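# Run the powered tray fully into the clear housing

## Task

Make the motorised tray travel out of its box and into the transparent housing, and keep it going until it reaches the end of its travel.

## Robot and tools

Robots: four identical i2rt Big YAM arms, arm1 to arm4. Each has six revolute joints, a two-finger gripper and a wrist camera (arm1_cam_wrist to arm4_cam_wrist). Two fixed room cameras, cam_high and cam_low, also give views. Each foot (base_link) sits at a known spot in the scene frame: arm1 near (-0.782, +0.413, 0.821), arm2 near (-0.163, -0.327, 0.808), arm3 near (+0.098, +0.364, 0.738), arm4 near (+0.653, -0.370, 0.734), each facing along its own +x. The hand reaches roughly 1.0 m from the joint1 axis.

Frame: one shared scene frame, metres, origin on the floor, +z up. The printed "hand" pose is the point between the finger pads (about 1 cm behind the tips), given as [x, y, z, qw, qx, qy, qz]. The fingers point along the hand's +z and open along its y. hand_target is where the hand would be at the joint targets currently held; under load the hand can stop short of it. Printed positions grow less accurate at long reach, and hands often settle a centimetre or more away from what was asked.

Joints (radians, absolute): joint1_rad -2.879 to 2.879, base yaw, positive is counter-clockwise seen from above, 0 points along the foot's +x. joint2_rad 0 to 3.141, shoulder; 0 has the upper arm lying back, rising positive lifts it up then forward. joint3_rad 0 to 3.019, elbow; 0 is fully folded, positive opens. joint4_rad -1.692 to 1.57, wrist pitch, positive tips the fingers up. joint5_rad -1.57 to 1.57, sideways wrist swing, positive toward the arm's right. joint6_rad -2.094 to 2.094, roll, positive clockwise viewed from behind the hand. gripper_m 0 to 0.093, fingertip gap in metres, about 50-62 N per pad.

Tool move: each key arm1..arm4 is an optional object for that arm alone; an arm not named keeps its previous command. Inside, "joints" is a dict of absolute joint targets by the names above. "target" is an absolute hand pose, seven numbers [x, y, z, qw, qx, qy, qz] in the scene frame; the hand travels in a straight line from its hand_target toward it. "speed" (0.002 to 0.5 m/s, default 0.25; rotation capped at twice that in rad/s) only works together with "target". When "target" is used, "joints" may only contain gripper_m. All motions in one call start together; all hand paths in a call finish together, paced by the slowest. A hand path lasts 0.5 to 10 s and a call at most 15 s. Paths do not avoid obstacles or other arms, and at each step the commanded pose is clipped to within 100 mm and 20 degrees of the measured one. "cameras" lists which images to return (omit or ["all"] for all, [] for none). Unknown keys make the call invalid; out-of-range values get it refused, and after a refusal the rest of that reply's move, wait and finished_scene calls are skipped. A call with no arm returns full state.

Result lines: "move:" names each arm given a motion and says done or its worst status. joint_status and hand_status report outcomes: off_target (stopped away from the target, may still push), time_out (arm could not finish; it keeps pushing toward nearby held targets, listed in on_its_own, where "held at" is the target, not the reading), not_followed (a self- or arm-collision check withheld the command; "pose unreachable" for a hand target). An arm listed under "as last shown" was not commanded and its state is copied from before. "pictures" gives the image order; images may lag the state slightly. Joint velocities follow joint_positions order. Torques are whole drive output including gravity, with offsets and noise; readings 3 and 4 wrap at ±28 N m. MOTOR HOT appears at 85 C; at 100 C that arm goes limp for 30-60 s (OVER-TEMPERATURE FAULT, keys read limit_stop_at_motor_heat; resend targets afterward).

Gripper: gripping a rigid part reads up to 5 mm under its width; closed on nothing reads 0.000-0.001. Open well above the reading to release.

Tool wait: seconds 0 to 10, plus optional cameras; commands nothing new. Tool zoom_image: camera name and region [x0, y0, x1, y1] in pixels of that camera's latest image (896x504), at most 504x504. Tool read_manual: licence text only. Tool finished_scene: scene (current scene number) and check (what images and readings show for each condition, what they cannot show, how it could be wrong). The first call only records the check; a second call in a later reply ends the scene irreversibly. The tray must stay fully out with no robot help.

Caution: arms do not stop on contact and will keep pressing hard; avoid pressing arms against each other (a hard press ends the scene), slamming, dropping or knocking things over, and long stretched or stalled poses that heat motors. To relax a pushing joint, command its reported position. Room camera calibrations are given in the prompt (OpenCV pinhole+radial, T_world_to_cam) and are accurate to a few millimetres near image centre.

Each tool is called after "Call:" by a JSON object that holds its "method" and its "body", one argument or row to a line.

## Session

Call:
{"method": "move", "body": {

}}

Scene clock: 0.00 s.
Joint torques (N m): no reading
Heat: arm1: hottest joint6_rad 26 °C; arm2: hottest joint2_rad 27 °C; arm3: hottest joint2_rad 28 °C; arm4: hottest joint2_rad 26 °C.
Joint velocities: arm1=[-0.005 0.005 -0.002 -0.012 -0.066 0.066 0] | arm2=[-0.005 -0.005 -0.002 -0.012 0.022 0.007 0] | arm3=[-0.005 -0.015 -0.007 -0.007 -0.022 -0.066 0] | arm4=[-0.015 -0.005 0.007 -0.002 -0.066 -0.022 0]
arm1.joint_positions: joint1_rad=-0.718 joint2_rad=+0.426 joint3_rad=+1.558 joint4_rad=-1.295 joint5_rad=+0.039 joint6_rad=+0.727 gripper_m=+0.094
arm1.joint_status: not commanded
arm1.hand: x=-0.8722 y=+0.3463 z=+1.4754 quat_wxyz=(-0.424, -0.763, +0.009, +0.487) (m; scene frame)
arm1.hand_target: x=-0.8686 y=+0.3497 z=+1.4833 quat_wxyz=(-0.430, -0.756, +0.009, +0.493) (m; scene frame)
arm1.hand_status: not commanded
arm2.joint_positions: joint1_rad=+0.520 joint2_rad=+0.510 joint3_rad=+1.518 joint4_rad=-1.596 joint5_rad=+0.104 joint6_rad=-0.347 gripper_m=+0.094
arm2.joint_status: not commanded
arm2.hand: x=-0.2050 y=-0.2002 z=+1.3693 quat_wxyz=(-0.357, +0.801, -0.366, -0.310) (m; scene frame)
arm2.hand_target: x=-0.2035 y=-0.2039 z=+1.3758 quat_wxyz=(-0.363, +0.797, -0.365, -0.317) (m; scene frame)
arm2.hand_status: not commanded
arm3.joint_positions: joint1_rad=+0.409 joint2_rad=+0.632 joint3_rad=+1.701 joint4_rad=-1.394 joint5_rad=+0.068 joint6_rad=+0.409 gripper_m=+0.094
arm3.joint_status: not commanded
arm3.hand: x=+0.1372 y=+0.1875 z=+1.4017 quat_wxyz=(-0.522, -0.612, -0.539, +0.251) (m; scene frame)
arm3.hand_target: x=+0.1354 y=+0.1923 z=+1.4086 quat_wxyz=(-0.530, -0.608, -0.534, +0.254) (m; scene frame)
arm3.hand_status: not commanded
arm4.joint_positions: joint1_rad=+0.128 joint2_rad=+0.621 joint3_rad=+1.683 joint4_rad=-1.302 joint5_rad=-0.284 joint6_rad=-0.326 gripper_m=+0.094
arm4.joint_status: not commanded
arm4.hand: x=+0.6215 y=-0.1890 z=+1.4151 quat_wxyz=(-0.453, +0.665, -0.420, -0.420) (m; scene frame)
arm4.hand_target: x=+0.6210 y=-0.1932 z=+1.4257 quat_wxyz=(-0.462, +0.659, -0.414, -0.425) (m; scene frame)
arm4.hand_status: not commanded
pictures: arm1_cam_wrist, arm2_cam_wrist, arm3_cam_wrist, arm4_cam_wrist, cam_high, cam_low

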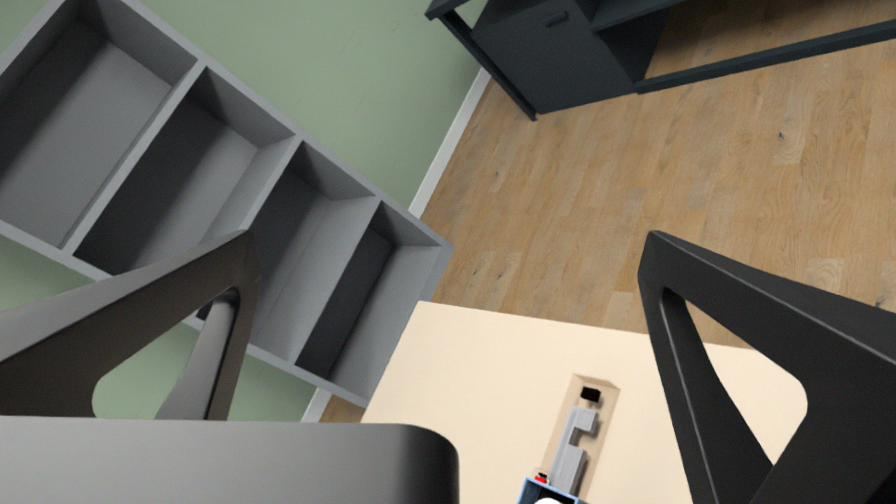

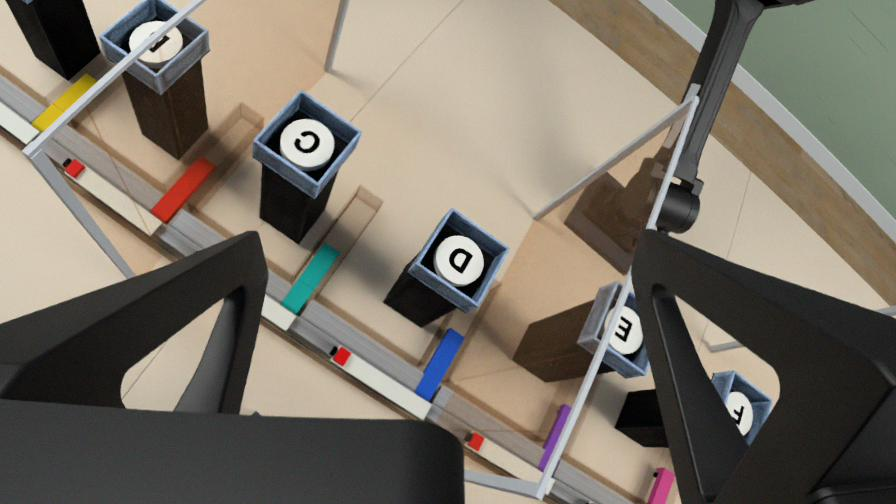

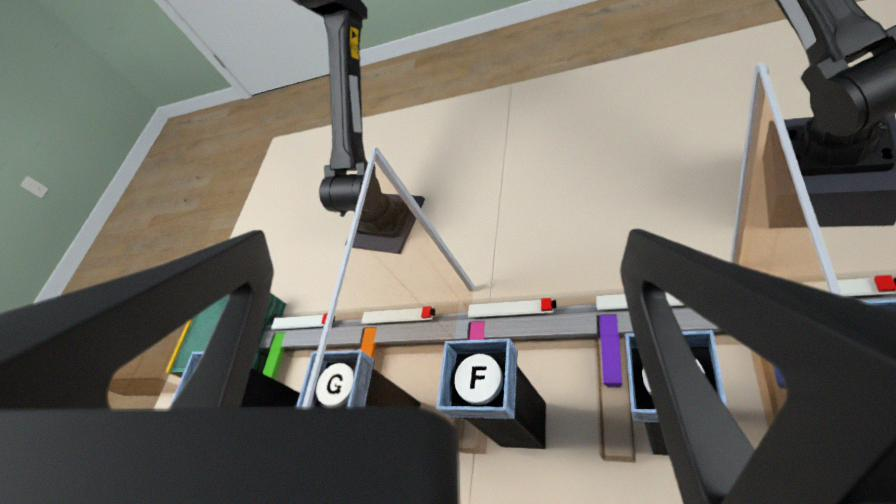

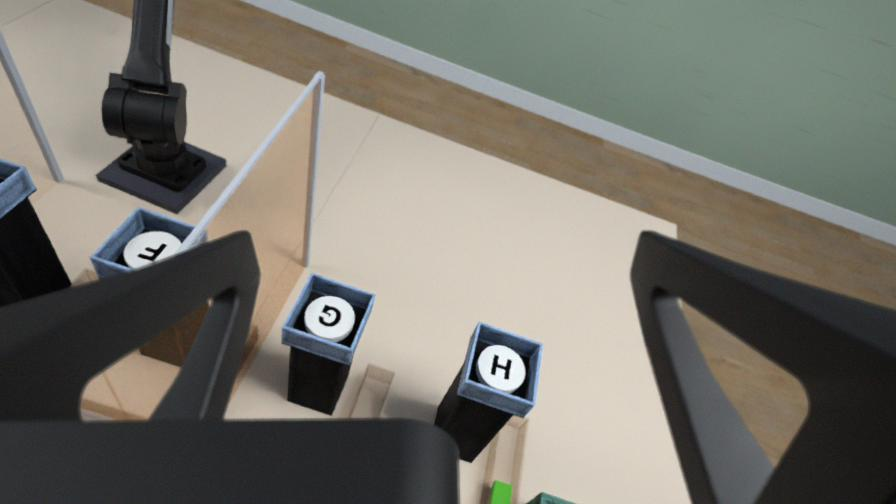

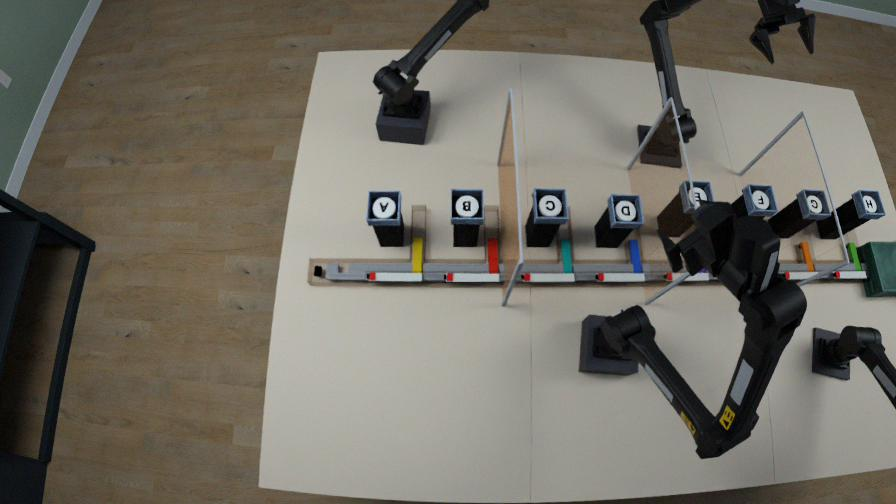

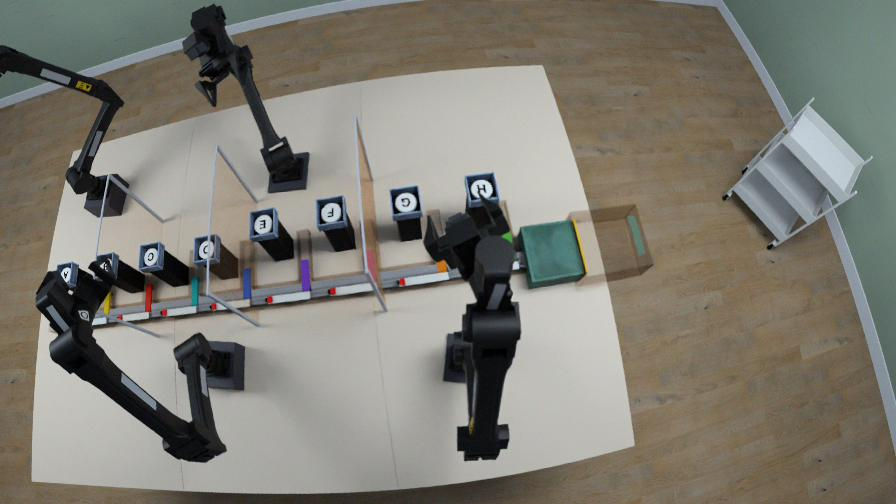

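Call:
{"method": "zoom_image", "body": {
  "camera": "cam_high",
  "region": [296, 170, 596, 320]
}}

Call:
{"method": "zoom_image", "body": {
  "camera": "cam_high",
  "region": [580, 90, 896, 310]
}}

Call:
{"method": "zoom_image", "body": {
  "camera": "cam_low",
  "region": [30, 160, 370, 350]
}}

Call:
{"method": "zoom_image", "body": {
  "camera": "cam_low",
  "region": [340, 150, 680, 320]
}}

Call:
{"method": "zoom_image", "body": {
  "camera": "arm2_cam_wrist",
  "region": [0, 0, 504, 504]
}}

Call:
{"method": "zoom_image", "body": {
  "camera": "arm1_cam_wrist",
  "region": [440, 340, 700, 504]
}}

Scaled by 1.680 from the camera's 896x504 image, which has a finer 1280x720 frame.

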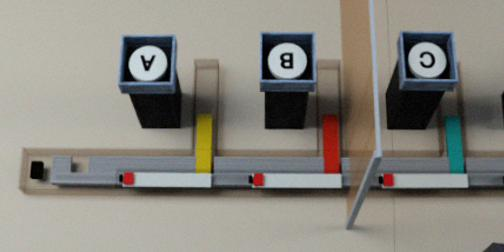

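Scaled by 1.595 from the camera's 896x504 image, which has a finer 1280x720 frame.

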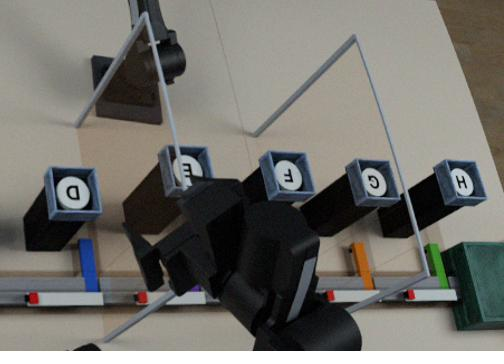

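Scaled by 1.482 from the camera's 896x504 image, which has a finer 1280x720 frame.

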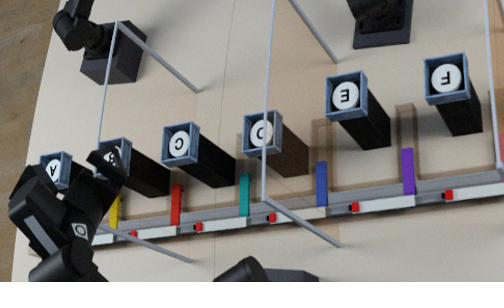

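Scaled by 1.482 from the camera's 896x504 image, which has a finer 1280x720 frame.

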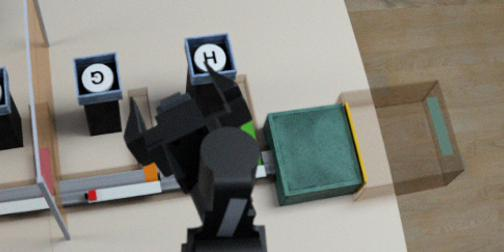

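Scaled by 1.000.

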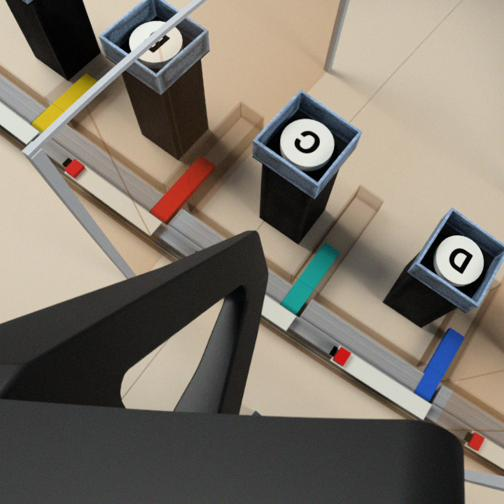

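Scaled by 1.938 from the camera's 896x504 image, which has a finer 1280x720 frame.

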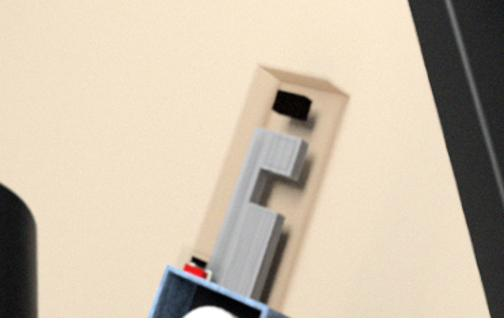

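Call:
{"method": "zoom_image", "body": {
  "camera": "arm2_cam_wrist",
  "region": [260, 200, 520, 420]
}}

Call:
{"method": "zoom_image", "body": {
  "camera": "arm3_cam_wrist",
  "region": [240, 260, 640, 480]
}}

Call:
{"method": "zoom_image", "body": {
  "camera": "arm2_cam_wrist",
  "region": [0, 40, 260, 260]
}}

Scaled by 1.938 from the camera's 896x504 image, which has a finer 1280x720 frame.

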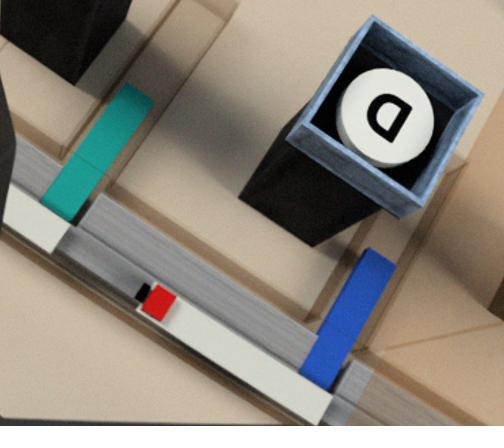

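Scaled by 1.260 from the camera's 896x504 image, which has a finer 1280x720 frame.

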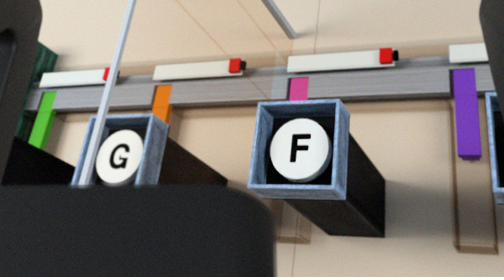

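Scaled by 1.938 from the camera's 896x504 image, which has a finer 1280x720 frame.

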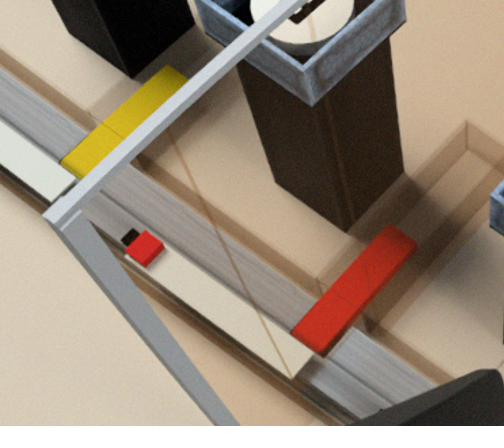

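Call:
{"method": "move", "body": {
  "arm1": {"target": [-0.79, 0.0, 1.04, 0.0923, 0.7011, 0.7011, -0.0923], "speed": 0.35, "joints": {"gripper_m": 0.0}},
  "arm2": {"target": [-0.138, 0.003, 1.04, -0.0923, 0.7011, -0.7011, -0.0923], "speed": 0.35, "joints": {"gripper_m": 0.0}},
  "arm3": {"target": [0.074, 0.055, 1.05, 0.0923, 0.7011, 0.7011, -0.0923], "speed": 0.35, "joints": {"gripper_m": 0.0}},
  "arm4": {"target": [0.514, 0.07, 1.04, -0.0923, 0.7011, -0.7011, -0.0923], "speed": 0.35, "joints": {"gripper_m": 0.0}}
}}

Scene clock: 10.40 s.
Joint torques (N m): arm1=[0.32 -7.12 12.6 1.44 -0.09 -0.16] | arm2=[-1.49 -5.66 10.88 1.17 0.06 0.21] | arm3=[-0.15 -6.01 11.73 1.57 0.03 -0.23] | arm4=[-0.03 -11.11 15.32 -0.03 -0.08 0.08]
Heat: arm1: hottest joint3_rad 26 °C; arm2: hottest joint2_rad 27 °C; arm3: hottest joint2_rad 28 °C; arm4: hottest joint2_rad 26 °C.
move: arm1 off_target; arm2 done; arm3 off_target; arm4 off_target
Joint velocities: arm1=[-0.005 0.005 -0.002 -0.007 0.007 0.007 0] | arm2=[0.005 0.005 -0.012 -0.007 0.051 0.022 0] | arm3=[-0.024 -0.005 -0.007 -0.007 0.007 0.022 0] | arm4=[-0.005 -0.015 0.002 -0.002 0.051 0.007 0]
arm1.joint_positions: joint1_rad=+0.103 joint2_rad=+1.239 joint3_rad=+1.033 joint4_rad=-1.169 joint5_rad=+0.010 joint6_rad=+0.004 gripper_m=+0.000
arm1.joint_status: all done
arm1.hand: x=-0.7879 y=+0.0294 z=+1.0137 quat_wxyz=(-0.069, -0.708, -0.699, +0.071) (m; scene frame)
arm1.hand_target: x=-0.7882 y=+0.0112 z=+1.0390 quat_wxyz=(-0.091, -0.703, -0.700, +0.092) (m; scene frame)
arm1.hand_status: off_target (0.040 m and 3.7 deg from the pose sent, 0.562 m and 104.4 deg at the start)
arm2.joint_positions: joint1_rad=+0.002 joint2_rad=+1.013 joint3_rad=+0.973 joint4_rad=-1.276 joint5_rad=-0.051 joint6_rad=-0.121 gripper_m=+0.001
arm2.joint_status: all done
arm2.hand: x=-0.1409 y=-0.0061 z=+1.0432 quat_wxyz=(-0.087, +0.711, -0.691, -0.096) (m; scene frame)
arm2.hand_target: x=-0.1346 y=-0.0013 z=+1.0393 quat_wxyz=(-0.088, +0.702, -0.700, -0.094) (m; scene frame)
arm2.hand_status: done (0.010 m and 1.8 deg from the pose sent, 0.393 m and 56.7 deg at the start)
arm3.joint_positions: joint1_rad=-0.034 joint2_rad=+0.938 joint3_rad=+1.147 joint4_rad=-1.509 joint5_rad=-0.028 joint6_rad=-0.074 gripper_m=+0.000
arm3.joint_status: all done
arm3.hand: x=+0.0688 y=+0.0686 z=+1.0524 quat_wxyz=(-0.096, -0.710, -0.692, +0.086) (m; scene frame)
arm3.hand_target: x=+0.0717 y=+0.0635 z=+1.0502 quat_wxyz=(-0.096, -0.702, -0.700, +0.088) (m; scene frame)
arm3.hand_status: off_target (0.015 m and 1.7 deg from the pose sent, 0.381 m and 57.2 deg at the start)
arm4.joint_positions: joint1_rad=+0.589 joint2_rad=+1.380 joint3_rad=+1.396 joint4_rad=-1.377 joint5_rad=+0.094 joint6_rad=+0.313 gripper_m=+0.000
arm4.joint_status: all done
arm4.hand: x=+0.5112 y=+0.0593 z=+1.0111 quat_wxyz=(-0.086, +0.714, -0.691, -0.070) (m; scene frame)
arm4.hand_target: x=+0.5108 y=+0.0698 z=+1.0363 quat_wxyz=(-0.095, +0.704, -0.698, -0.093) (m; scene frame)
arm4.hand_status: off_target (0.031 m and 3.3 deg from the pose sent, 0.468 m and 65.5 deg at the start)
pictures: arm1_cam_wrist, arm2_cam_wrist, arm3_cam_wrist, arm4_cam_wrist, cam_high, cam_low
camera_calibration:
arm1_cam_wrist: T_world_to_cam=[[-0.999866, 0.0072913, -0.0146715, -0.772588], [0.000107731, 0.898416, 0.439145, -0.469942], [0.016383, 0.439085, -0.898296, 1.03151], [0, 0, 0, 1]] pos_world=[-0.789333, -0.025082, 1.12164]
arm2_cam_wrist: T_world_to_cam=[[0.999431, 0.0332748, 0.0054868, 0.133437], [0.0289947, -0.93091, 0.364095, -0.377287], [0.0172229, -0.363729, -0.931346, 1.09949], [0, 0, 0, 1]] pos_world=[-0.141358, 0.0442542, 1.16064]
arm3_cam_wrist: T_world_to_cam=[[-0.999481, 0.0244526, -0.0209728, 0.0883019], [0.0151229, 0.930982, 0.364752, -0.445944], [0.0284444, 0.364246, -0.930868, 1.08046], [0, 0, 0, 1]] pos_world=[0.0642668, 0.0194524, 1.17028]
arm4_cam_wrist: T_world_to_cam=[[0.998858, 0.0298032, 0.0373411, -0.55166], [0.0123239, -0.915856, 0.401317, -0.353358], [0.0461596, -0.400399, -0.915178, 1.04999], [0, 0, 0, 1]] pos_world=[0.506917, 0.113231, 1.12333]

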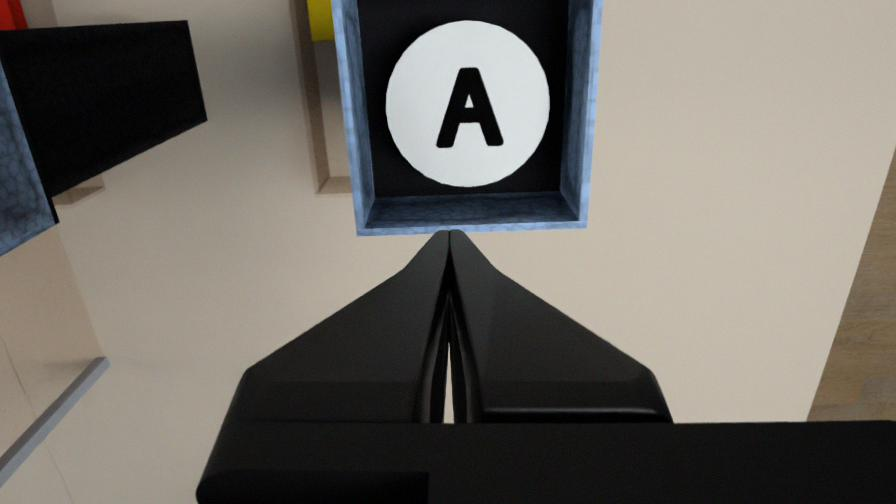

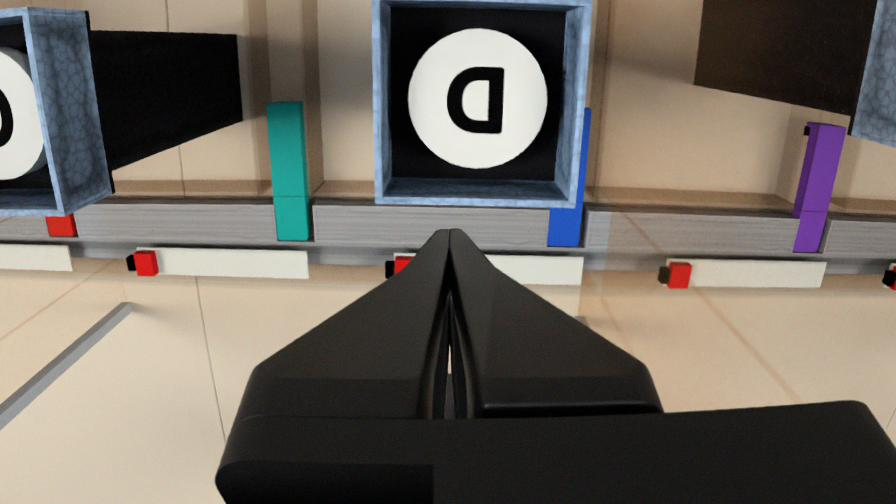

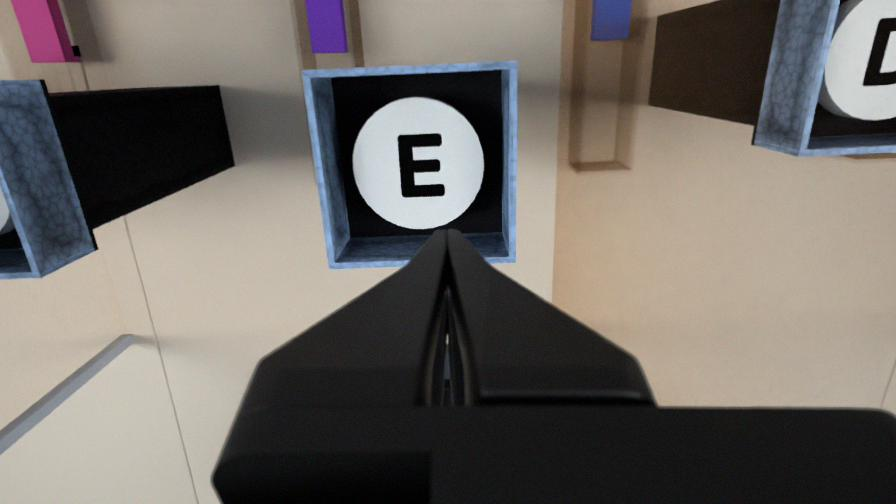

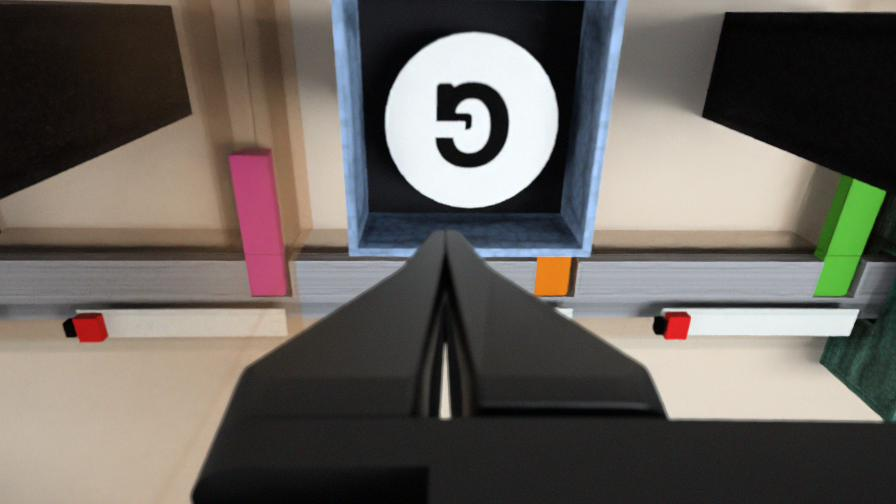

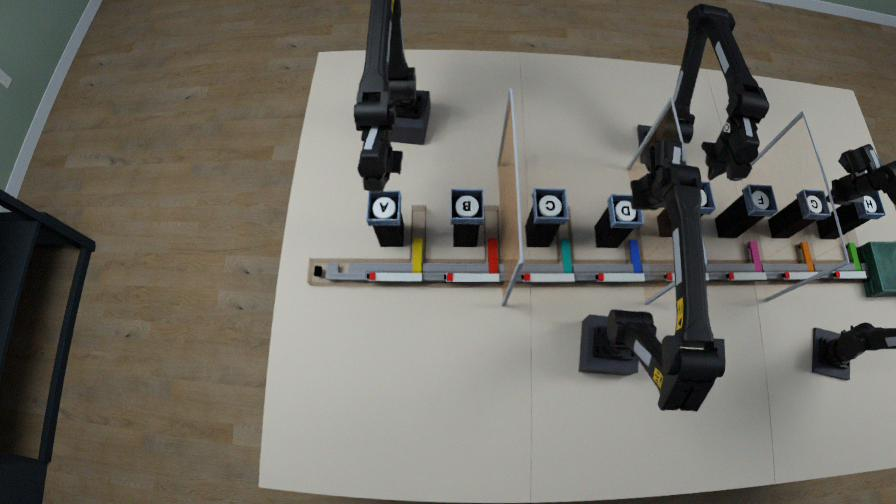

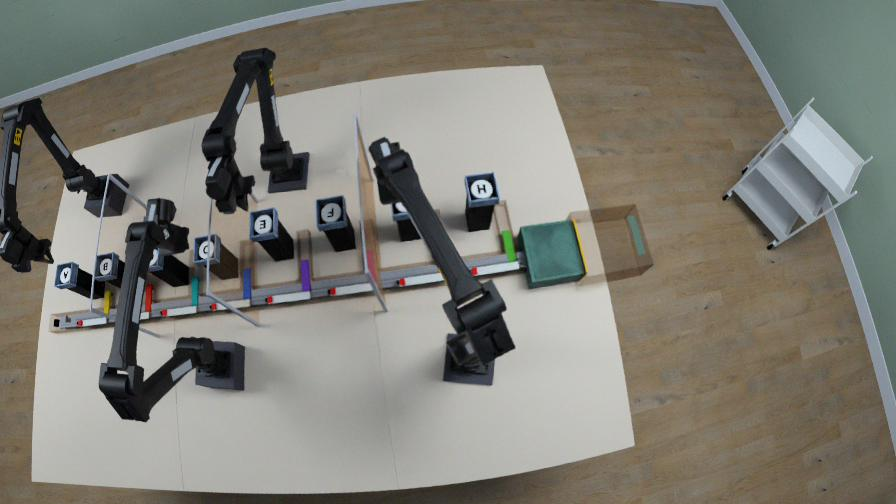

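Call:
{"method": "zoom_image", "body": {
  "camera": "arm3_cam_wrist",
  "region": [0, 0, 400, 110]
}}

Call:
{"method": "zoom_image", "body": {
  "camera": "arm2_cam_wrist",
  "region": [600, 90, 896, 310]
}}

Call:
{"method": "zoom_image", "body": {
  "camera": "arm4_cam_wrist",
  "region": [0, 130, 400, 360]
}}

Call:
{"method": "zoom_image", "body": {
  "camera": "arm2_cam_wrist",
  "region": [0, 90, 400, 310]
}}

Scaled by 1.260 from the camera's 896x504 image, which has a finer 1280x720 frame.

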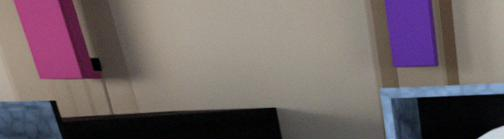

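Scaled by 1.703 from the camera's 896x504 image, which has a finer 1280x720 frame.

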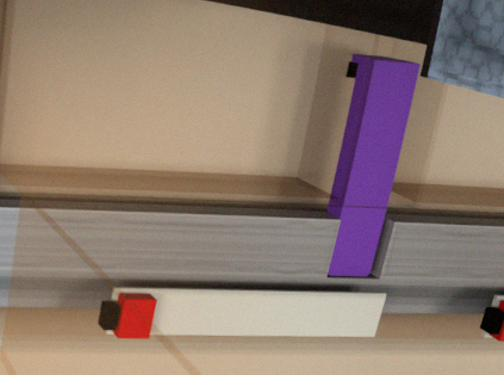

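Scaled by 1.260 from the camera's 896x504 image, which has a finer 1280x720 frame.

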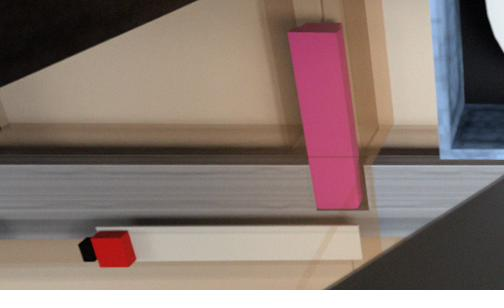

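Scaled by 1.260 from the camera's 896x504 image, which has a finer 1280x720 frame.

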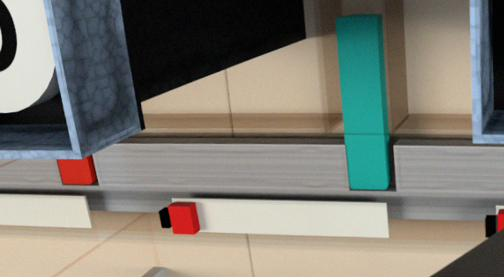

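Call:
{"method": "move", "body": {
  "arm1": {"target": [-0.796, -0.012, 0.945, 0.0923, 0.7011, 0.7011, -0.0923], "speed": 0.15},
  "cameras": ["arm1_cam_wrist", "cam_high", "arm2_cam_wrist"]
}}

Scene clock: 13.00 s.
Joint torques (N m): arm1=[-0.09 -7.71 8.34 1.89 -0.1 -0.17] | arm2=[-1.73 -5.6 10.95 1.28 0.06 0.22] | arm3=[-0.21 -6.01 11.73 1.61 0.03 -0.22] | arm4=[-0.03 -10.93 15.39 -0.05 -0.08 0.08]
Heat: arm1: hottest joint3_rad 27 °C; arm2: hottest joint2_rad 27 °C; arm3: hottest joint2_rad 28 °C; arm4: hottest joint2_rad 27 °C.
move: arm1 done
Joint velocities: arm1=[0.005 -0.005 -0.002 0.007 -0.022 -0.007 0] | arm2=[-0.005 0.005 0.017 -0.022 0.022 0.022 0] | arm3=[-0.015 0.024 -0.017 0.012 0.022 0.037 0.001] | arm4=[-0.015 -0.005 0.012 0.007 -0.007 0.022 0]
arm1.joint_positions: joint1_rad=+0.086 joint2_rad=+1.360 joint3_rad=+0.949 joint4_rad=-0.905 joint5_rad=+0.003 joint6_rad=-0.024 gripper_m=+0.000
arm1.joint_status: not commanded
arm1.hand: x=-0.7940 y=-0.0074 z=+0.9471 quat_wxyz=(-0.090, -0.702, -0.700, +0.092) (m; scene frame)
arm1.hand_target: x=-0.7963 y=-0.0108 z=+0.9449 quat_wxyz=(-0.092, -0.701, -0.701, +0.093) (m; scene frame)
arm1.hand_status: done (0.005 m and 0.3 deg from the pose sent, 0.081 m and 3.7 deg at the start)
arm2.joint_positions: joint1_rad=+0.002 joint2_rad=+1.013 joint3_rad=+0.973 joint4_rad=-1.276 joint5_rad=-0.051 joint6_rad=-0.121 gripper_m=+0.001
arm2.joint_status: not commanded
arm2.hand: x=-0.1409 y=-0.0061 z=+1.0432 quat_wxyz=(-0.087, +0.711, -0.691, -0.096) (m; scene frame)
arm2.hand_target: x=-0.1346 y=-0.0014 z=+1.0393 quat_wxyz=(-0.088, +0.702, -0.700, -0.094) (m; scene frame)
arm2.hand_status: not commanded
arm3.joint_positions: joint1_rad=-0.034 joint2_rad=+0.938 joint3_rad=+1.147 joint4_rad=-1.509 joint5_rad=-0.028 joint6_rad=-0.075 gripper_m=+0.000
arm3.joint_status: not commanded
arm3.hand: x=+0.0688 y=+0.0686 z=+1.0524 quat_wxyz=(-0.096, -0.710, -0.692, +0.086) (m; scene frame)
arm3.hand_target: x=+0.0717 y=+0.0636 z=+1.0502 quat_wxyz=(-0.096, -0.702, -0.700, +0.088) (m; scene frame)
arm3.hand_status: not commanded
arm4.joint_positions: joint1_rad=+0.589 joint2_rad=+1.380 joint3_rad=+1.396 joint4_rad=-1.377 joint5_rad=+0.094 joint6_rad=+0.313 gripper_m=+0.000
arm4.joint_status: not commanded
arm4.hand: x=+0.5112 y=+0.0593 z=+1.0111 quat_wxyz=(-0.086, +0.714, -0.691, -0.070) (m; scene frame)
arm4.hand_target: x=+0.5108 y=+0.0698 z=+1.0363 quat_wxyz=(-0.095, +0.704, -0.697, -0.093) (m; scene frame)
arm4.hand_status: not commanded
pictures: arm1_cam_wrist, arm2_cam_wrist, cam_high
camera_calibration:
arm1_cam_wrist: T_world_to_cam=[[-0.999895, -0.00383937, -0.0139961, -0.780112], [-0.00892884, 0.923003, 0.384688, -0.363052], [0.0114415, 0.384773, -0.92294, 1.00695], [0, 0, 0, 1]] pos_world=[-0.794792, -0.055343, 1.0581]
arm2_cam_wrist: T_world_to_cam=[[0.999444, 0.0329065, 0.0053884, 0.13354], [0.0286874, -0.930919, 0.364098, -0.377334], [0.0169974, -0.363741, -0.931345, 1.09945], [0, 0, 0, 1]] pos_world=[-0.141328, 0.044255, 1.16064]

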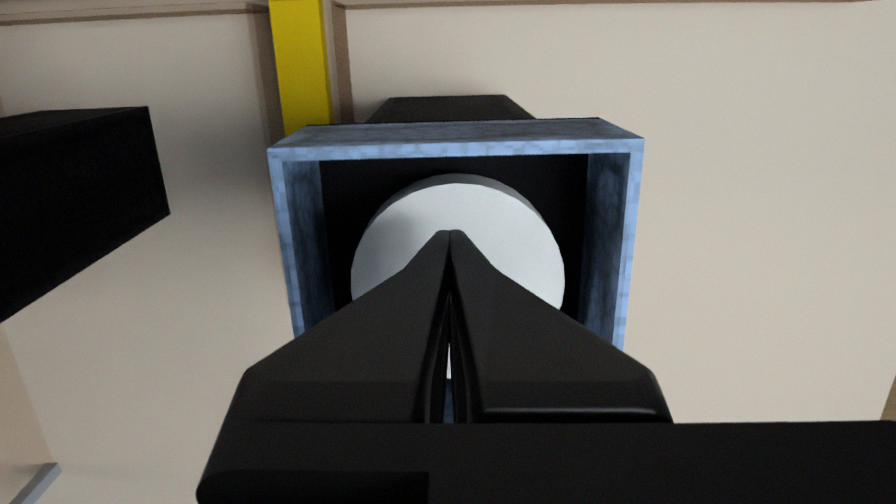

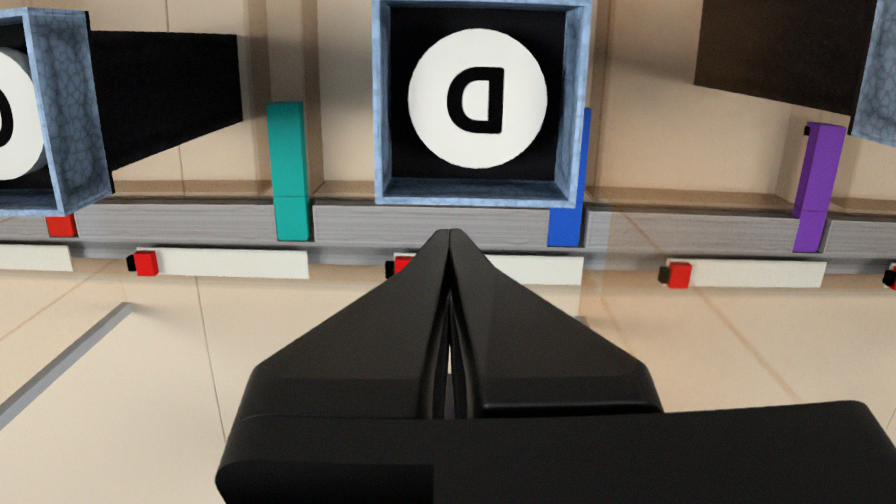

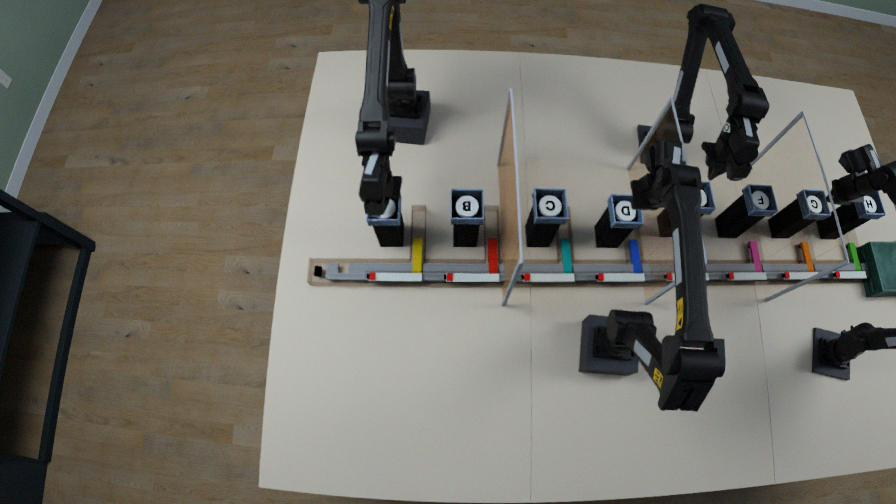

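Call:
{"method": "move", "body": {
  "arm1": {"target": [-0.796, 0.017, 0.893, 0.0923, 0.7011, 0.7011, -0.0923], "speed": 0.12},
  "cameras": ["arm1_cam_wrist", "cam_high", "arm2_cam_wrist"]
}}

Scene clock: 14.33 s.
Joint torques (N m): arm1=[-0.09 -5.01 5.26 1.69 -0.09 -0.17] | arm2=[-2.02 -5.77 10.84 1.29 0.05 0.2] | arm3=[-0.21 -6.01 11.73 1.55 0.02 -0.23] | arm4=[-0.03 -10.87 15.39 -0.03 -0.08 0.08]
Heat: arm1: hottest joint3_rad 27 °C; arm2: hottest joint2_rad 27 °C; arm3: hottest joint2_rad 28 °C; arm4: hottest joint2_rad 27 °C.
move: arm1 off_target
Joint velocities: arm1=[-0.005 -0.005 -0.007 0.012 -0.081 0.022 0] | arm2=[0.015 -0.005 -0.007 -0.022 -0.007 -0.066 -0.001] | arm3=[-0.005 -0.015 -0.007 0.007 -0.022 -0.037 0.001] | arm4=[-0.005 -0.015 -0.002 -0.012 -0.11 0.022 0.001]
arm1.joint_positions: joint1_rad=+0.085 joint2_rad=+1.323 joint3_rad=+0.835 joint4_rad=-0.750 joint5_rad=+0.001 joint6_rad=-0.024 gripper_m=+0.000
arm1.joint_status: not commanded
arm1.hand: x=-0.7937 y=+0.0008 z=+0.9254 quat_wxyz=(-0.117, -0.698, -0.696, +0.119) (m; scene frame)
arm1.hand_target: x=-0.7954 y=+0.0192 z=+0.8953 quat_wxyz=(-0.093, -0.701, -0.701, +0.092) (m; scene frame)
arm1.hand_status: off_target (0.036 m and 4.3 deg from the pose sent, 0.059 m and 0.3 deg at the start)
arm2, arm3, arm4: as last shown
pictures: arm1_cam_wrist, arm2_cam_wrist, cam_high
camera_calibration:
arm1_cam_wrist: T_world_to_cam=[[-0.999905, -0.00404784, -0.0132056, -0.780825], [-0.00795944, 0.950245, 0.311401, -0.293728], [0.011288, 0.311477, -0.950187, 1.0089], [0, 0, 0, 1]] pos_world=[-0.794477, -0.0382972, 1.0398]
arm2_cam_wrist: T_world_to_cam=[[0.999444, 0.0329065, 0.0053884, 0.13354], [0.0286874, -0.930919, 0.364098, -0.377334], [0.0169974, -0.363741, -0.931345, 1.09945], [0, 0, 0, 1]] pos_world=[-0.141328, 0.044255, 1.16064]

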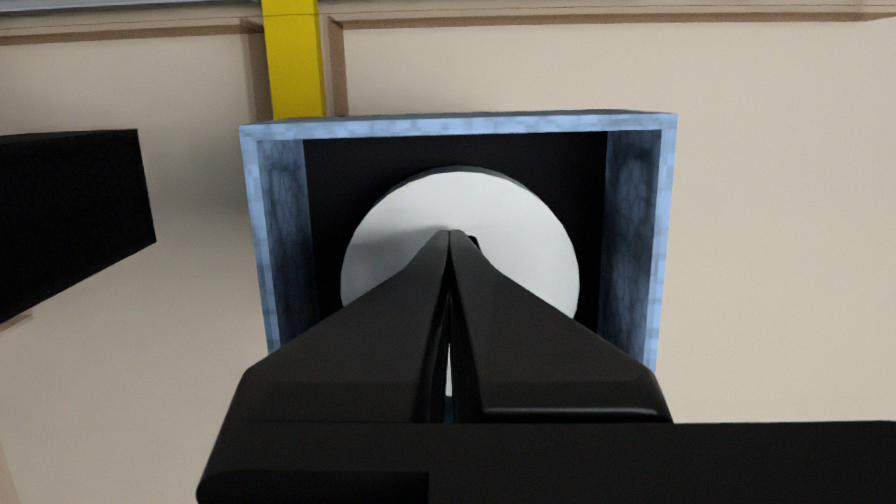

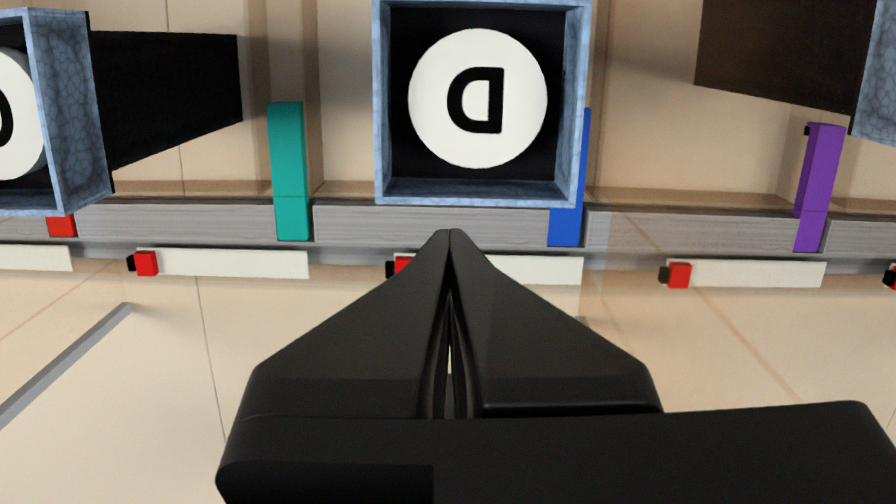

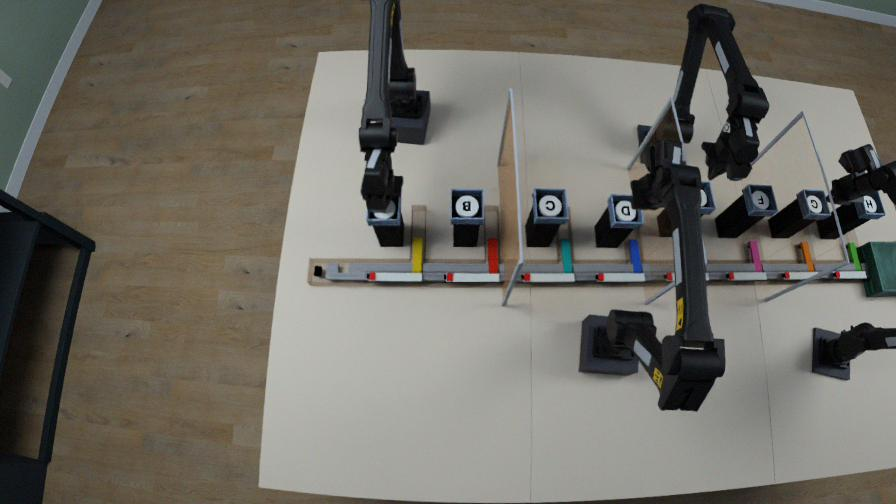

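Call:
{"method": "move", "body": {
  "arm1": {"target": [-0.796, 0.012, 0.86, 0.0923, 0.7011, 0.7011, -0.0923], "speed": 0.12},
  "cameras": ["arm1_cam_wrist", "cam_high", "arm2_cam_wrist"]
}}

Scene clock: 15.67 s.
Joint torques (N m): arm1=[-0.32 -1.2 4.41 1.91 -0.1 -0.17] | arm2=[-1.44 -5.89 10.81 1.33 0.06 0.19] | arm3=[-0.09 -6.01 11.75 1.54 0.03 -0.23] | arm4=[-0.03 -10.87 15.39 -0.06 -0.08 0.08]
Heat: arm1: hottest joint3_rad 27 °C; arm2: hottest joint2_rad 27 °C; arm3: hottest joint2_rad 28 °C; arm4: hottest joint2_rad 27 °C.
move: arm1 off_target
Joint velocities: arm1=[-0.005 -0.005 0.012 -0.002 0.007 -0.051 -0.001] | arm2=[-0.005 -0.005 0.002 0.007 -0.022 0.007 0] | arm3=[-0.024 -0.005 -0.002 -0.007 -0.051 0.066 0] | arm4=[-0.005 -0.015 0.002 0.002 0.022 -0.022 0]
arm1.joint_positions: joint1_rad=+0.085 joint2_rad=+1.325 joint3_rad=+0.808 joint4_rad=-0.662 joint5_rad=+0.000 joint6_rad=-0.024 gripper_m=+0.000
arm1.joint_status: not commanded
arm1.hand: x=-0.7938 y=-0.0080 z=+0.9209 quat_wxyz=(-0.138, -0.694, -0.692, +0.140) (m; scene frame)
arm1.hand_target: x=-0.7952 y=+0.0190 z=+0.8670 quat_wxyz=(-0.093, -0.702, -0.701, +0.092) (m; scene frame)
arm1.hand_status: off_target (0.064 m and 7.7 deg from the pose sent, 0.066 m and 4.3 deg at the start)
arm2, arm3: as last shown
arm4.joint_positions: joint1_rad=+0.589 joint2_rad=+1.380 joint3_rad=+1.396 joint4_rad=-1.377 joint5_rad=+0.094 joint6_rad=+0.314 gripper_m=+0.000
arm4.joint_status: not commanded
arm4.hand: x=+0.5112 y=+0.0593 z=+1.0111 quat_wxyz=(-0.086, +0.714, -0.691, -0.070) (m; scene frame)
arm4.hand_target: x=+0.5108 y=+0.0698 z=+1.0363 quat_wxyz=(-0.095, +0.704, -0.698, -0.093) (m; scene frame)
arm4.hand_status: not commanded
pictures: arm1_cam_wrist, arm2_cam_wrist, cam_high
camera_calibration:
arm1_cam_wrist: T_world_to_cam=[[-0.999912, -0.00442847, -0.0125214, -0.781716], [-0.00747214, 0.966991, 0.2547, -0.231173], [0.0109801, 0.254771, -0.966939, 1.02213], [0, 0, 0, 1]] pos_world=[-0.794597, -0.0403281, 1.03743]
arm2_cam_wrist: T_world_to_cam=[[0.999444, 0.0329065, 0.0053884, 0.13354], [0.0286874, -0.930919, 0.364098, -0.377334], [0.0169974, -0.363741, -0.931345, 1.09945], [0, 0, 0, 1]] pos_world=[-0.141328, 0.044255, 1.16064]

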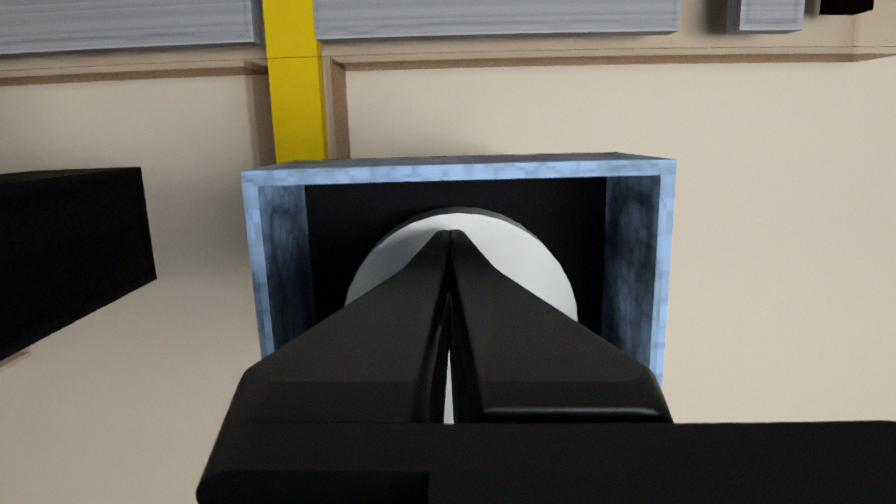

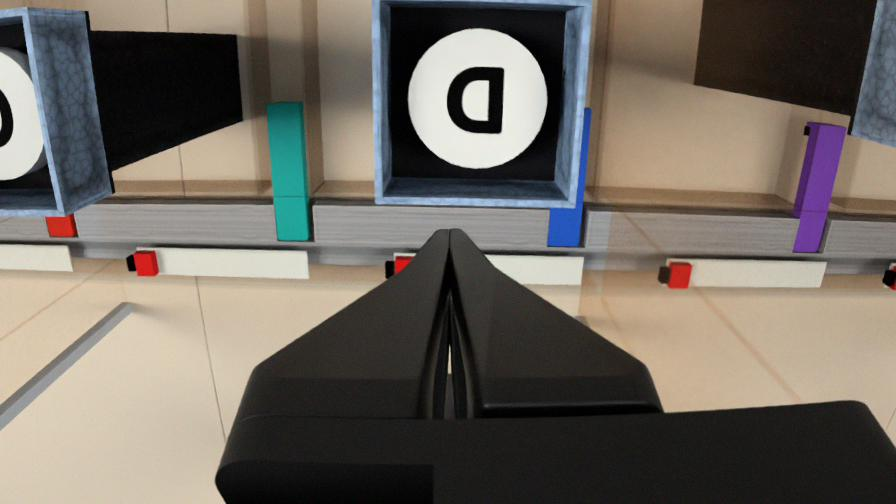

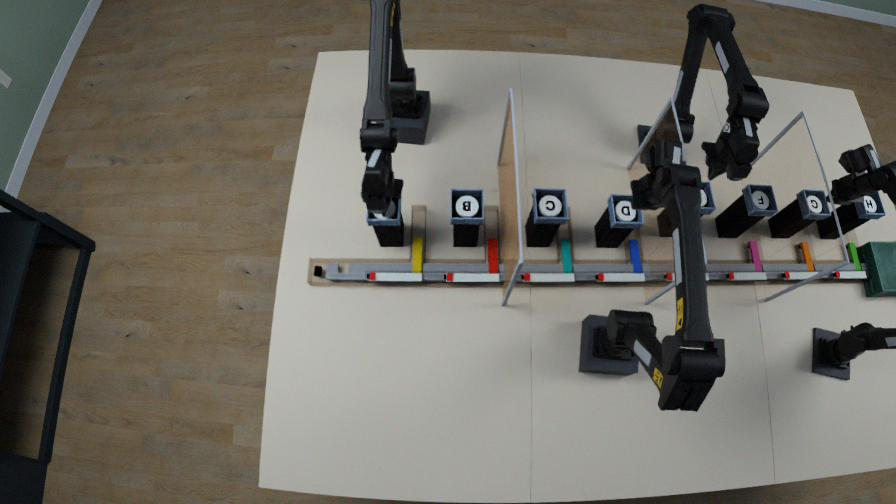

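Call:
{"method": "zoom_image", "body": {
  "camera": "cam_high",
  "region": [296, 170, 596, 320]
}}

Call:
{"method": "zoom_image", "body": {
  "camera": "cam_high",
  "region": [580, 170, 896, 310]
}}

Scaled by 1.680 from the camera's 896x504 image, which has a finer 1280x720 frame.

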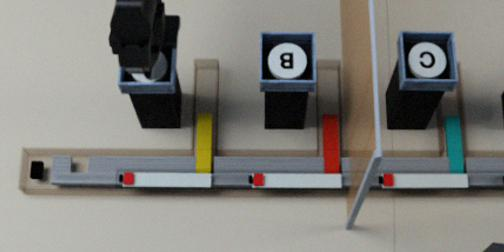

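Scaled by 1.595 from the camera's 896x504 image, which has a finer 1280x720 frame.

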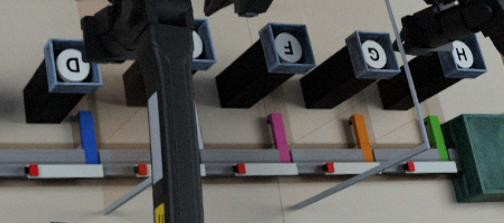

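Call:
{"method": "move", "body": {
  "arm1": {"target": [-0.796, 0.022, 0.81, 0.0923, 0.7011, 0.7011, -0.0923], "speed": 0.15},
  "cameras": ["arm1_cam_wrist", "cam_high"]
}}

Scene clock: 17.00 s.
Joint torques (N m): arm1=[-0.09 1.55 2.84 1.25 -0.1 -0.16] | arm2=[-1.32 -5.83 10.81 1.22 0.05 0.22] | arm3=[-0.38 -5.95 11.73 1.58 0.04 -0.22] | arm4=[-0.03 -10.87 15.38 -0.05 -0.08 0.08]
Heat: arm1: hottest joint3_rad 27 °C; arm2: hottest joint2_rad 27 °C; arm3: hottest joint2_rad 28 °C; arm4: hottest joint2_rad 27 °C.
move: arm1 off_target
Joint velocities: arm1=[-0.005 -0.005 -0.007 -0.002 -0.022 0.022 0] | arm2=[-0.005 -0.015 -0.007 -0.007 0.037 -0.081 -0.001] | arm3=[0.005 0.005 -0.007 -0.012 -0.081 -0.022 0] | arm4=[-0.005 -0.005 -0.007 0.002 0.007 0.081 0]
arm1.joint_positions: joint1_rad=+0.084 joint2_rad=+1.317 joint3_rad=+0.767 joint4_rad=-0.549 joint5_rad=-0.001 joint6_rad=-0.024 gripper_m=+0.000
arm1.joint_status: not commanded
arm1.hand: x=-0.7940 y=-0.0163 z=+0.9178 quat_wxyz=(-0.165, -0.689, -0.686, +0.168) (m; scene frame)
arm1.hand_target: x=-0.7945 y=+0.0305 z=+0.8395 quat_wxyz=(-0.094, -0.702, -0.700, +0.091) (m; scene frame)
arm1.hand_status: off_target (0.114 m and 12.2 deg from the pose sent, 0.115 m and 7.7 deg at the start; pose on its path clipped on 18 of 29 steps)
arm2, arm3, arm4: as last shown
pictures: arm1_cam_wrist, cam_high
camera_calibration:
arm1_cam_wrist: T_world_to_cam=[[-0.999926, -0.00492061, -0.0111413, -0.783235], [-0.00681798, 0.984141, 0.177259, -0.150511], [0.0100924, 0.177322, -0.984101, 1.03505], [0, 0, 0, 1]] pos_world=[-0.794649, -0.0392671, 1.03655]

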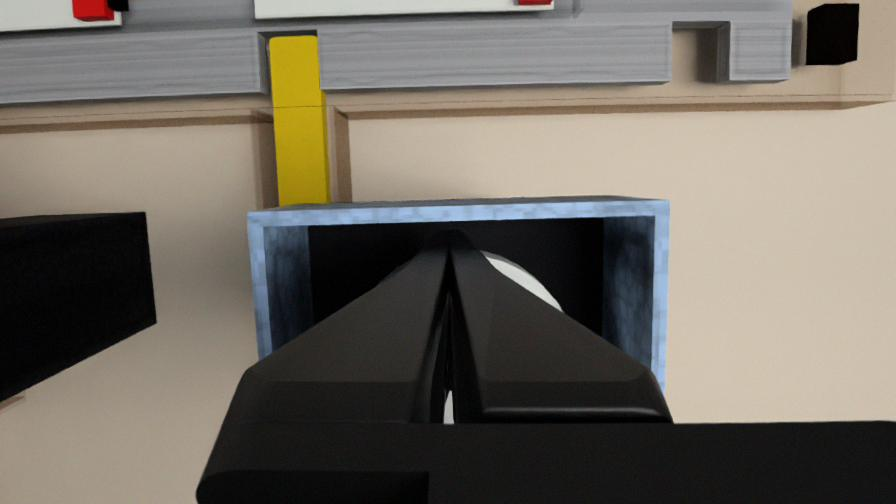

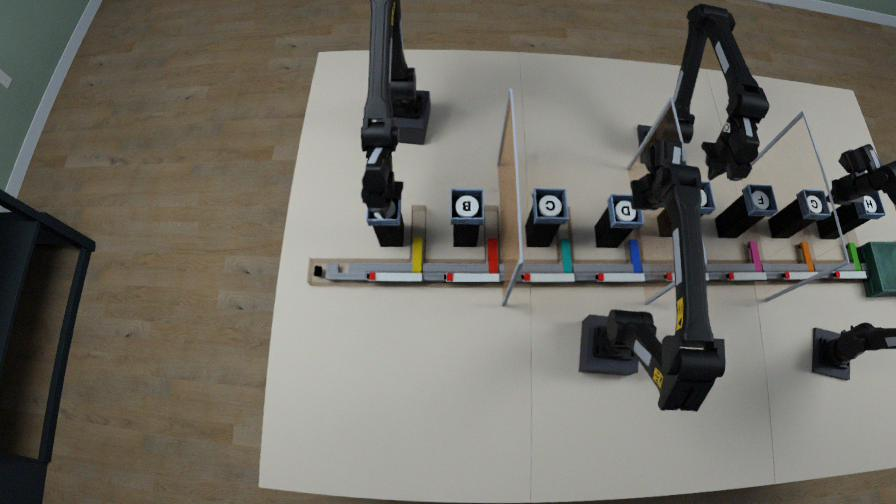

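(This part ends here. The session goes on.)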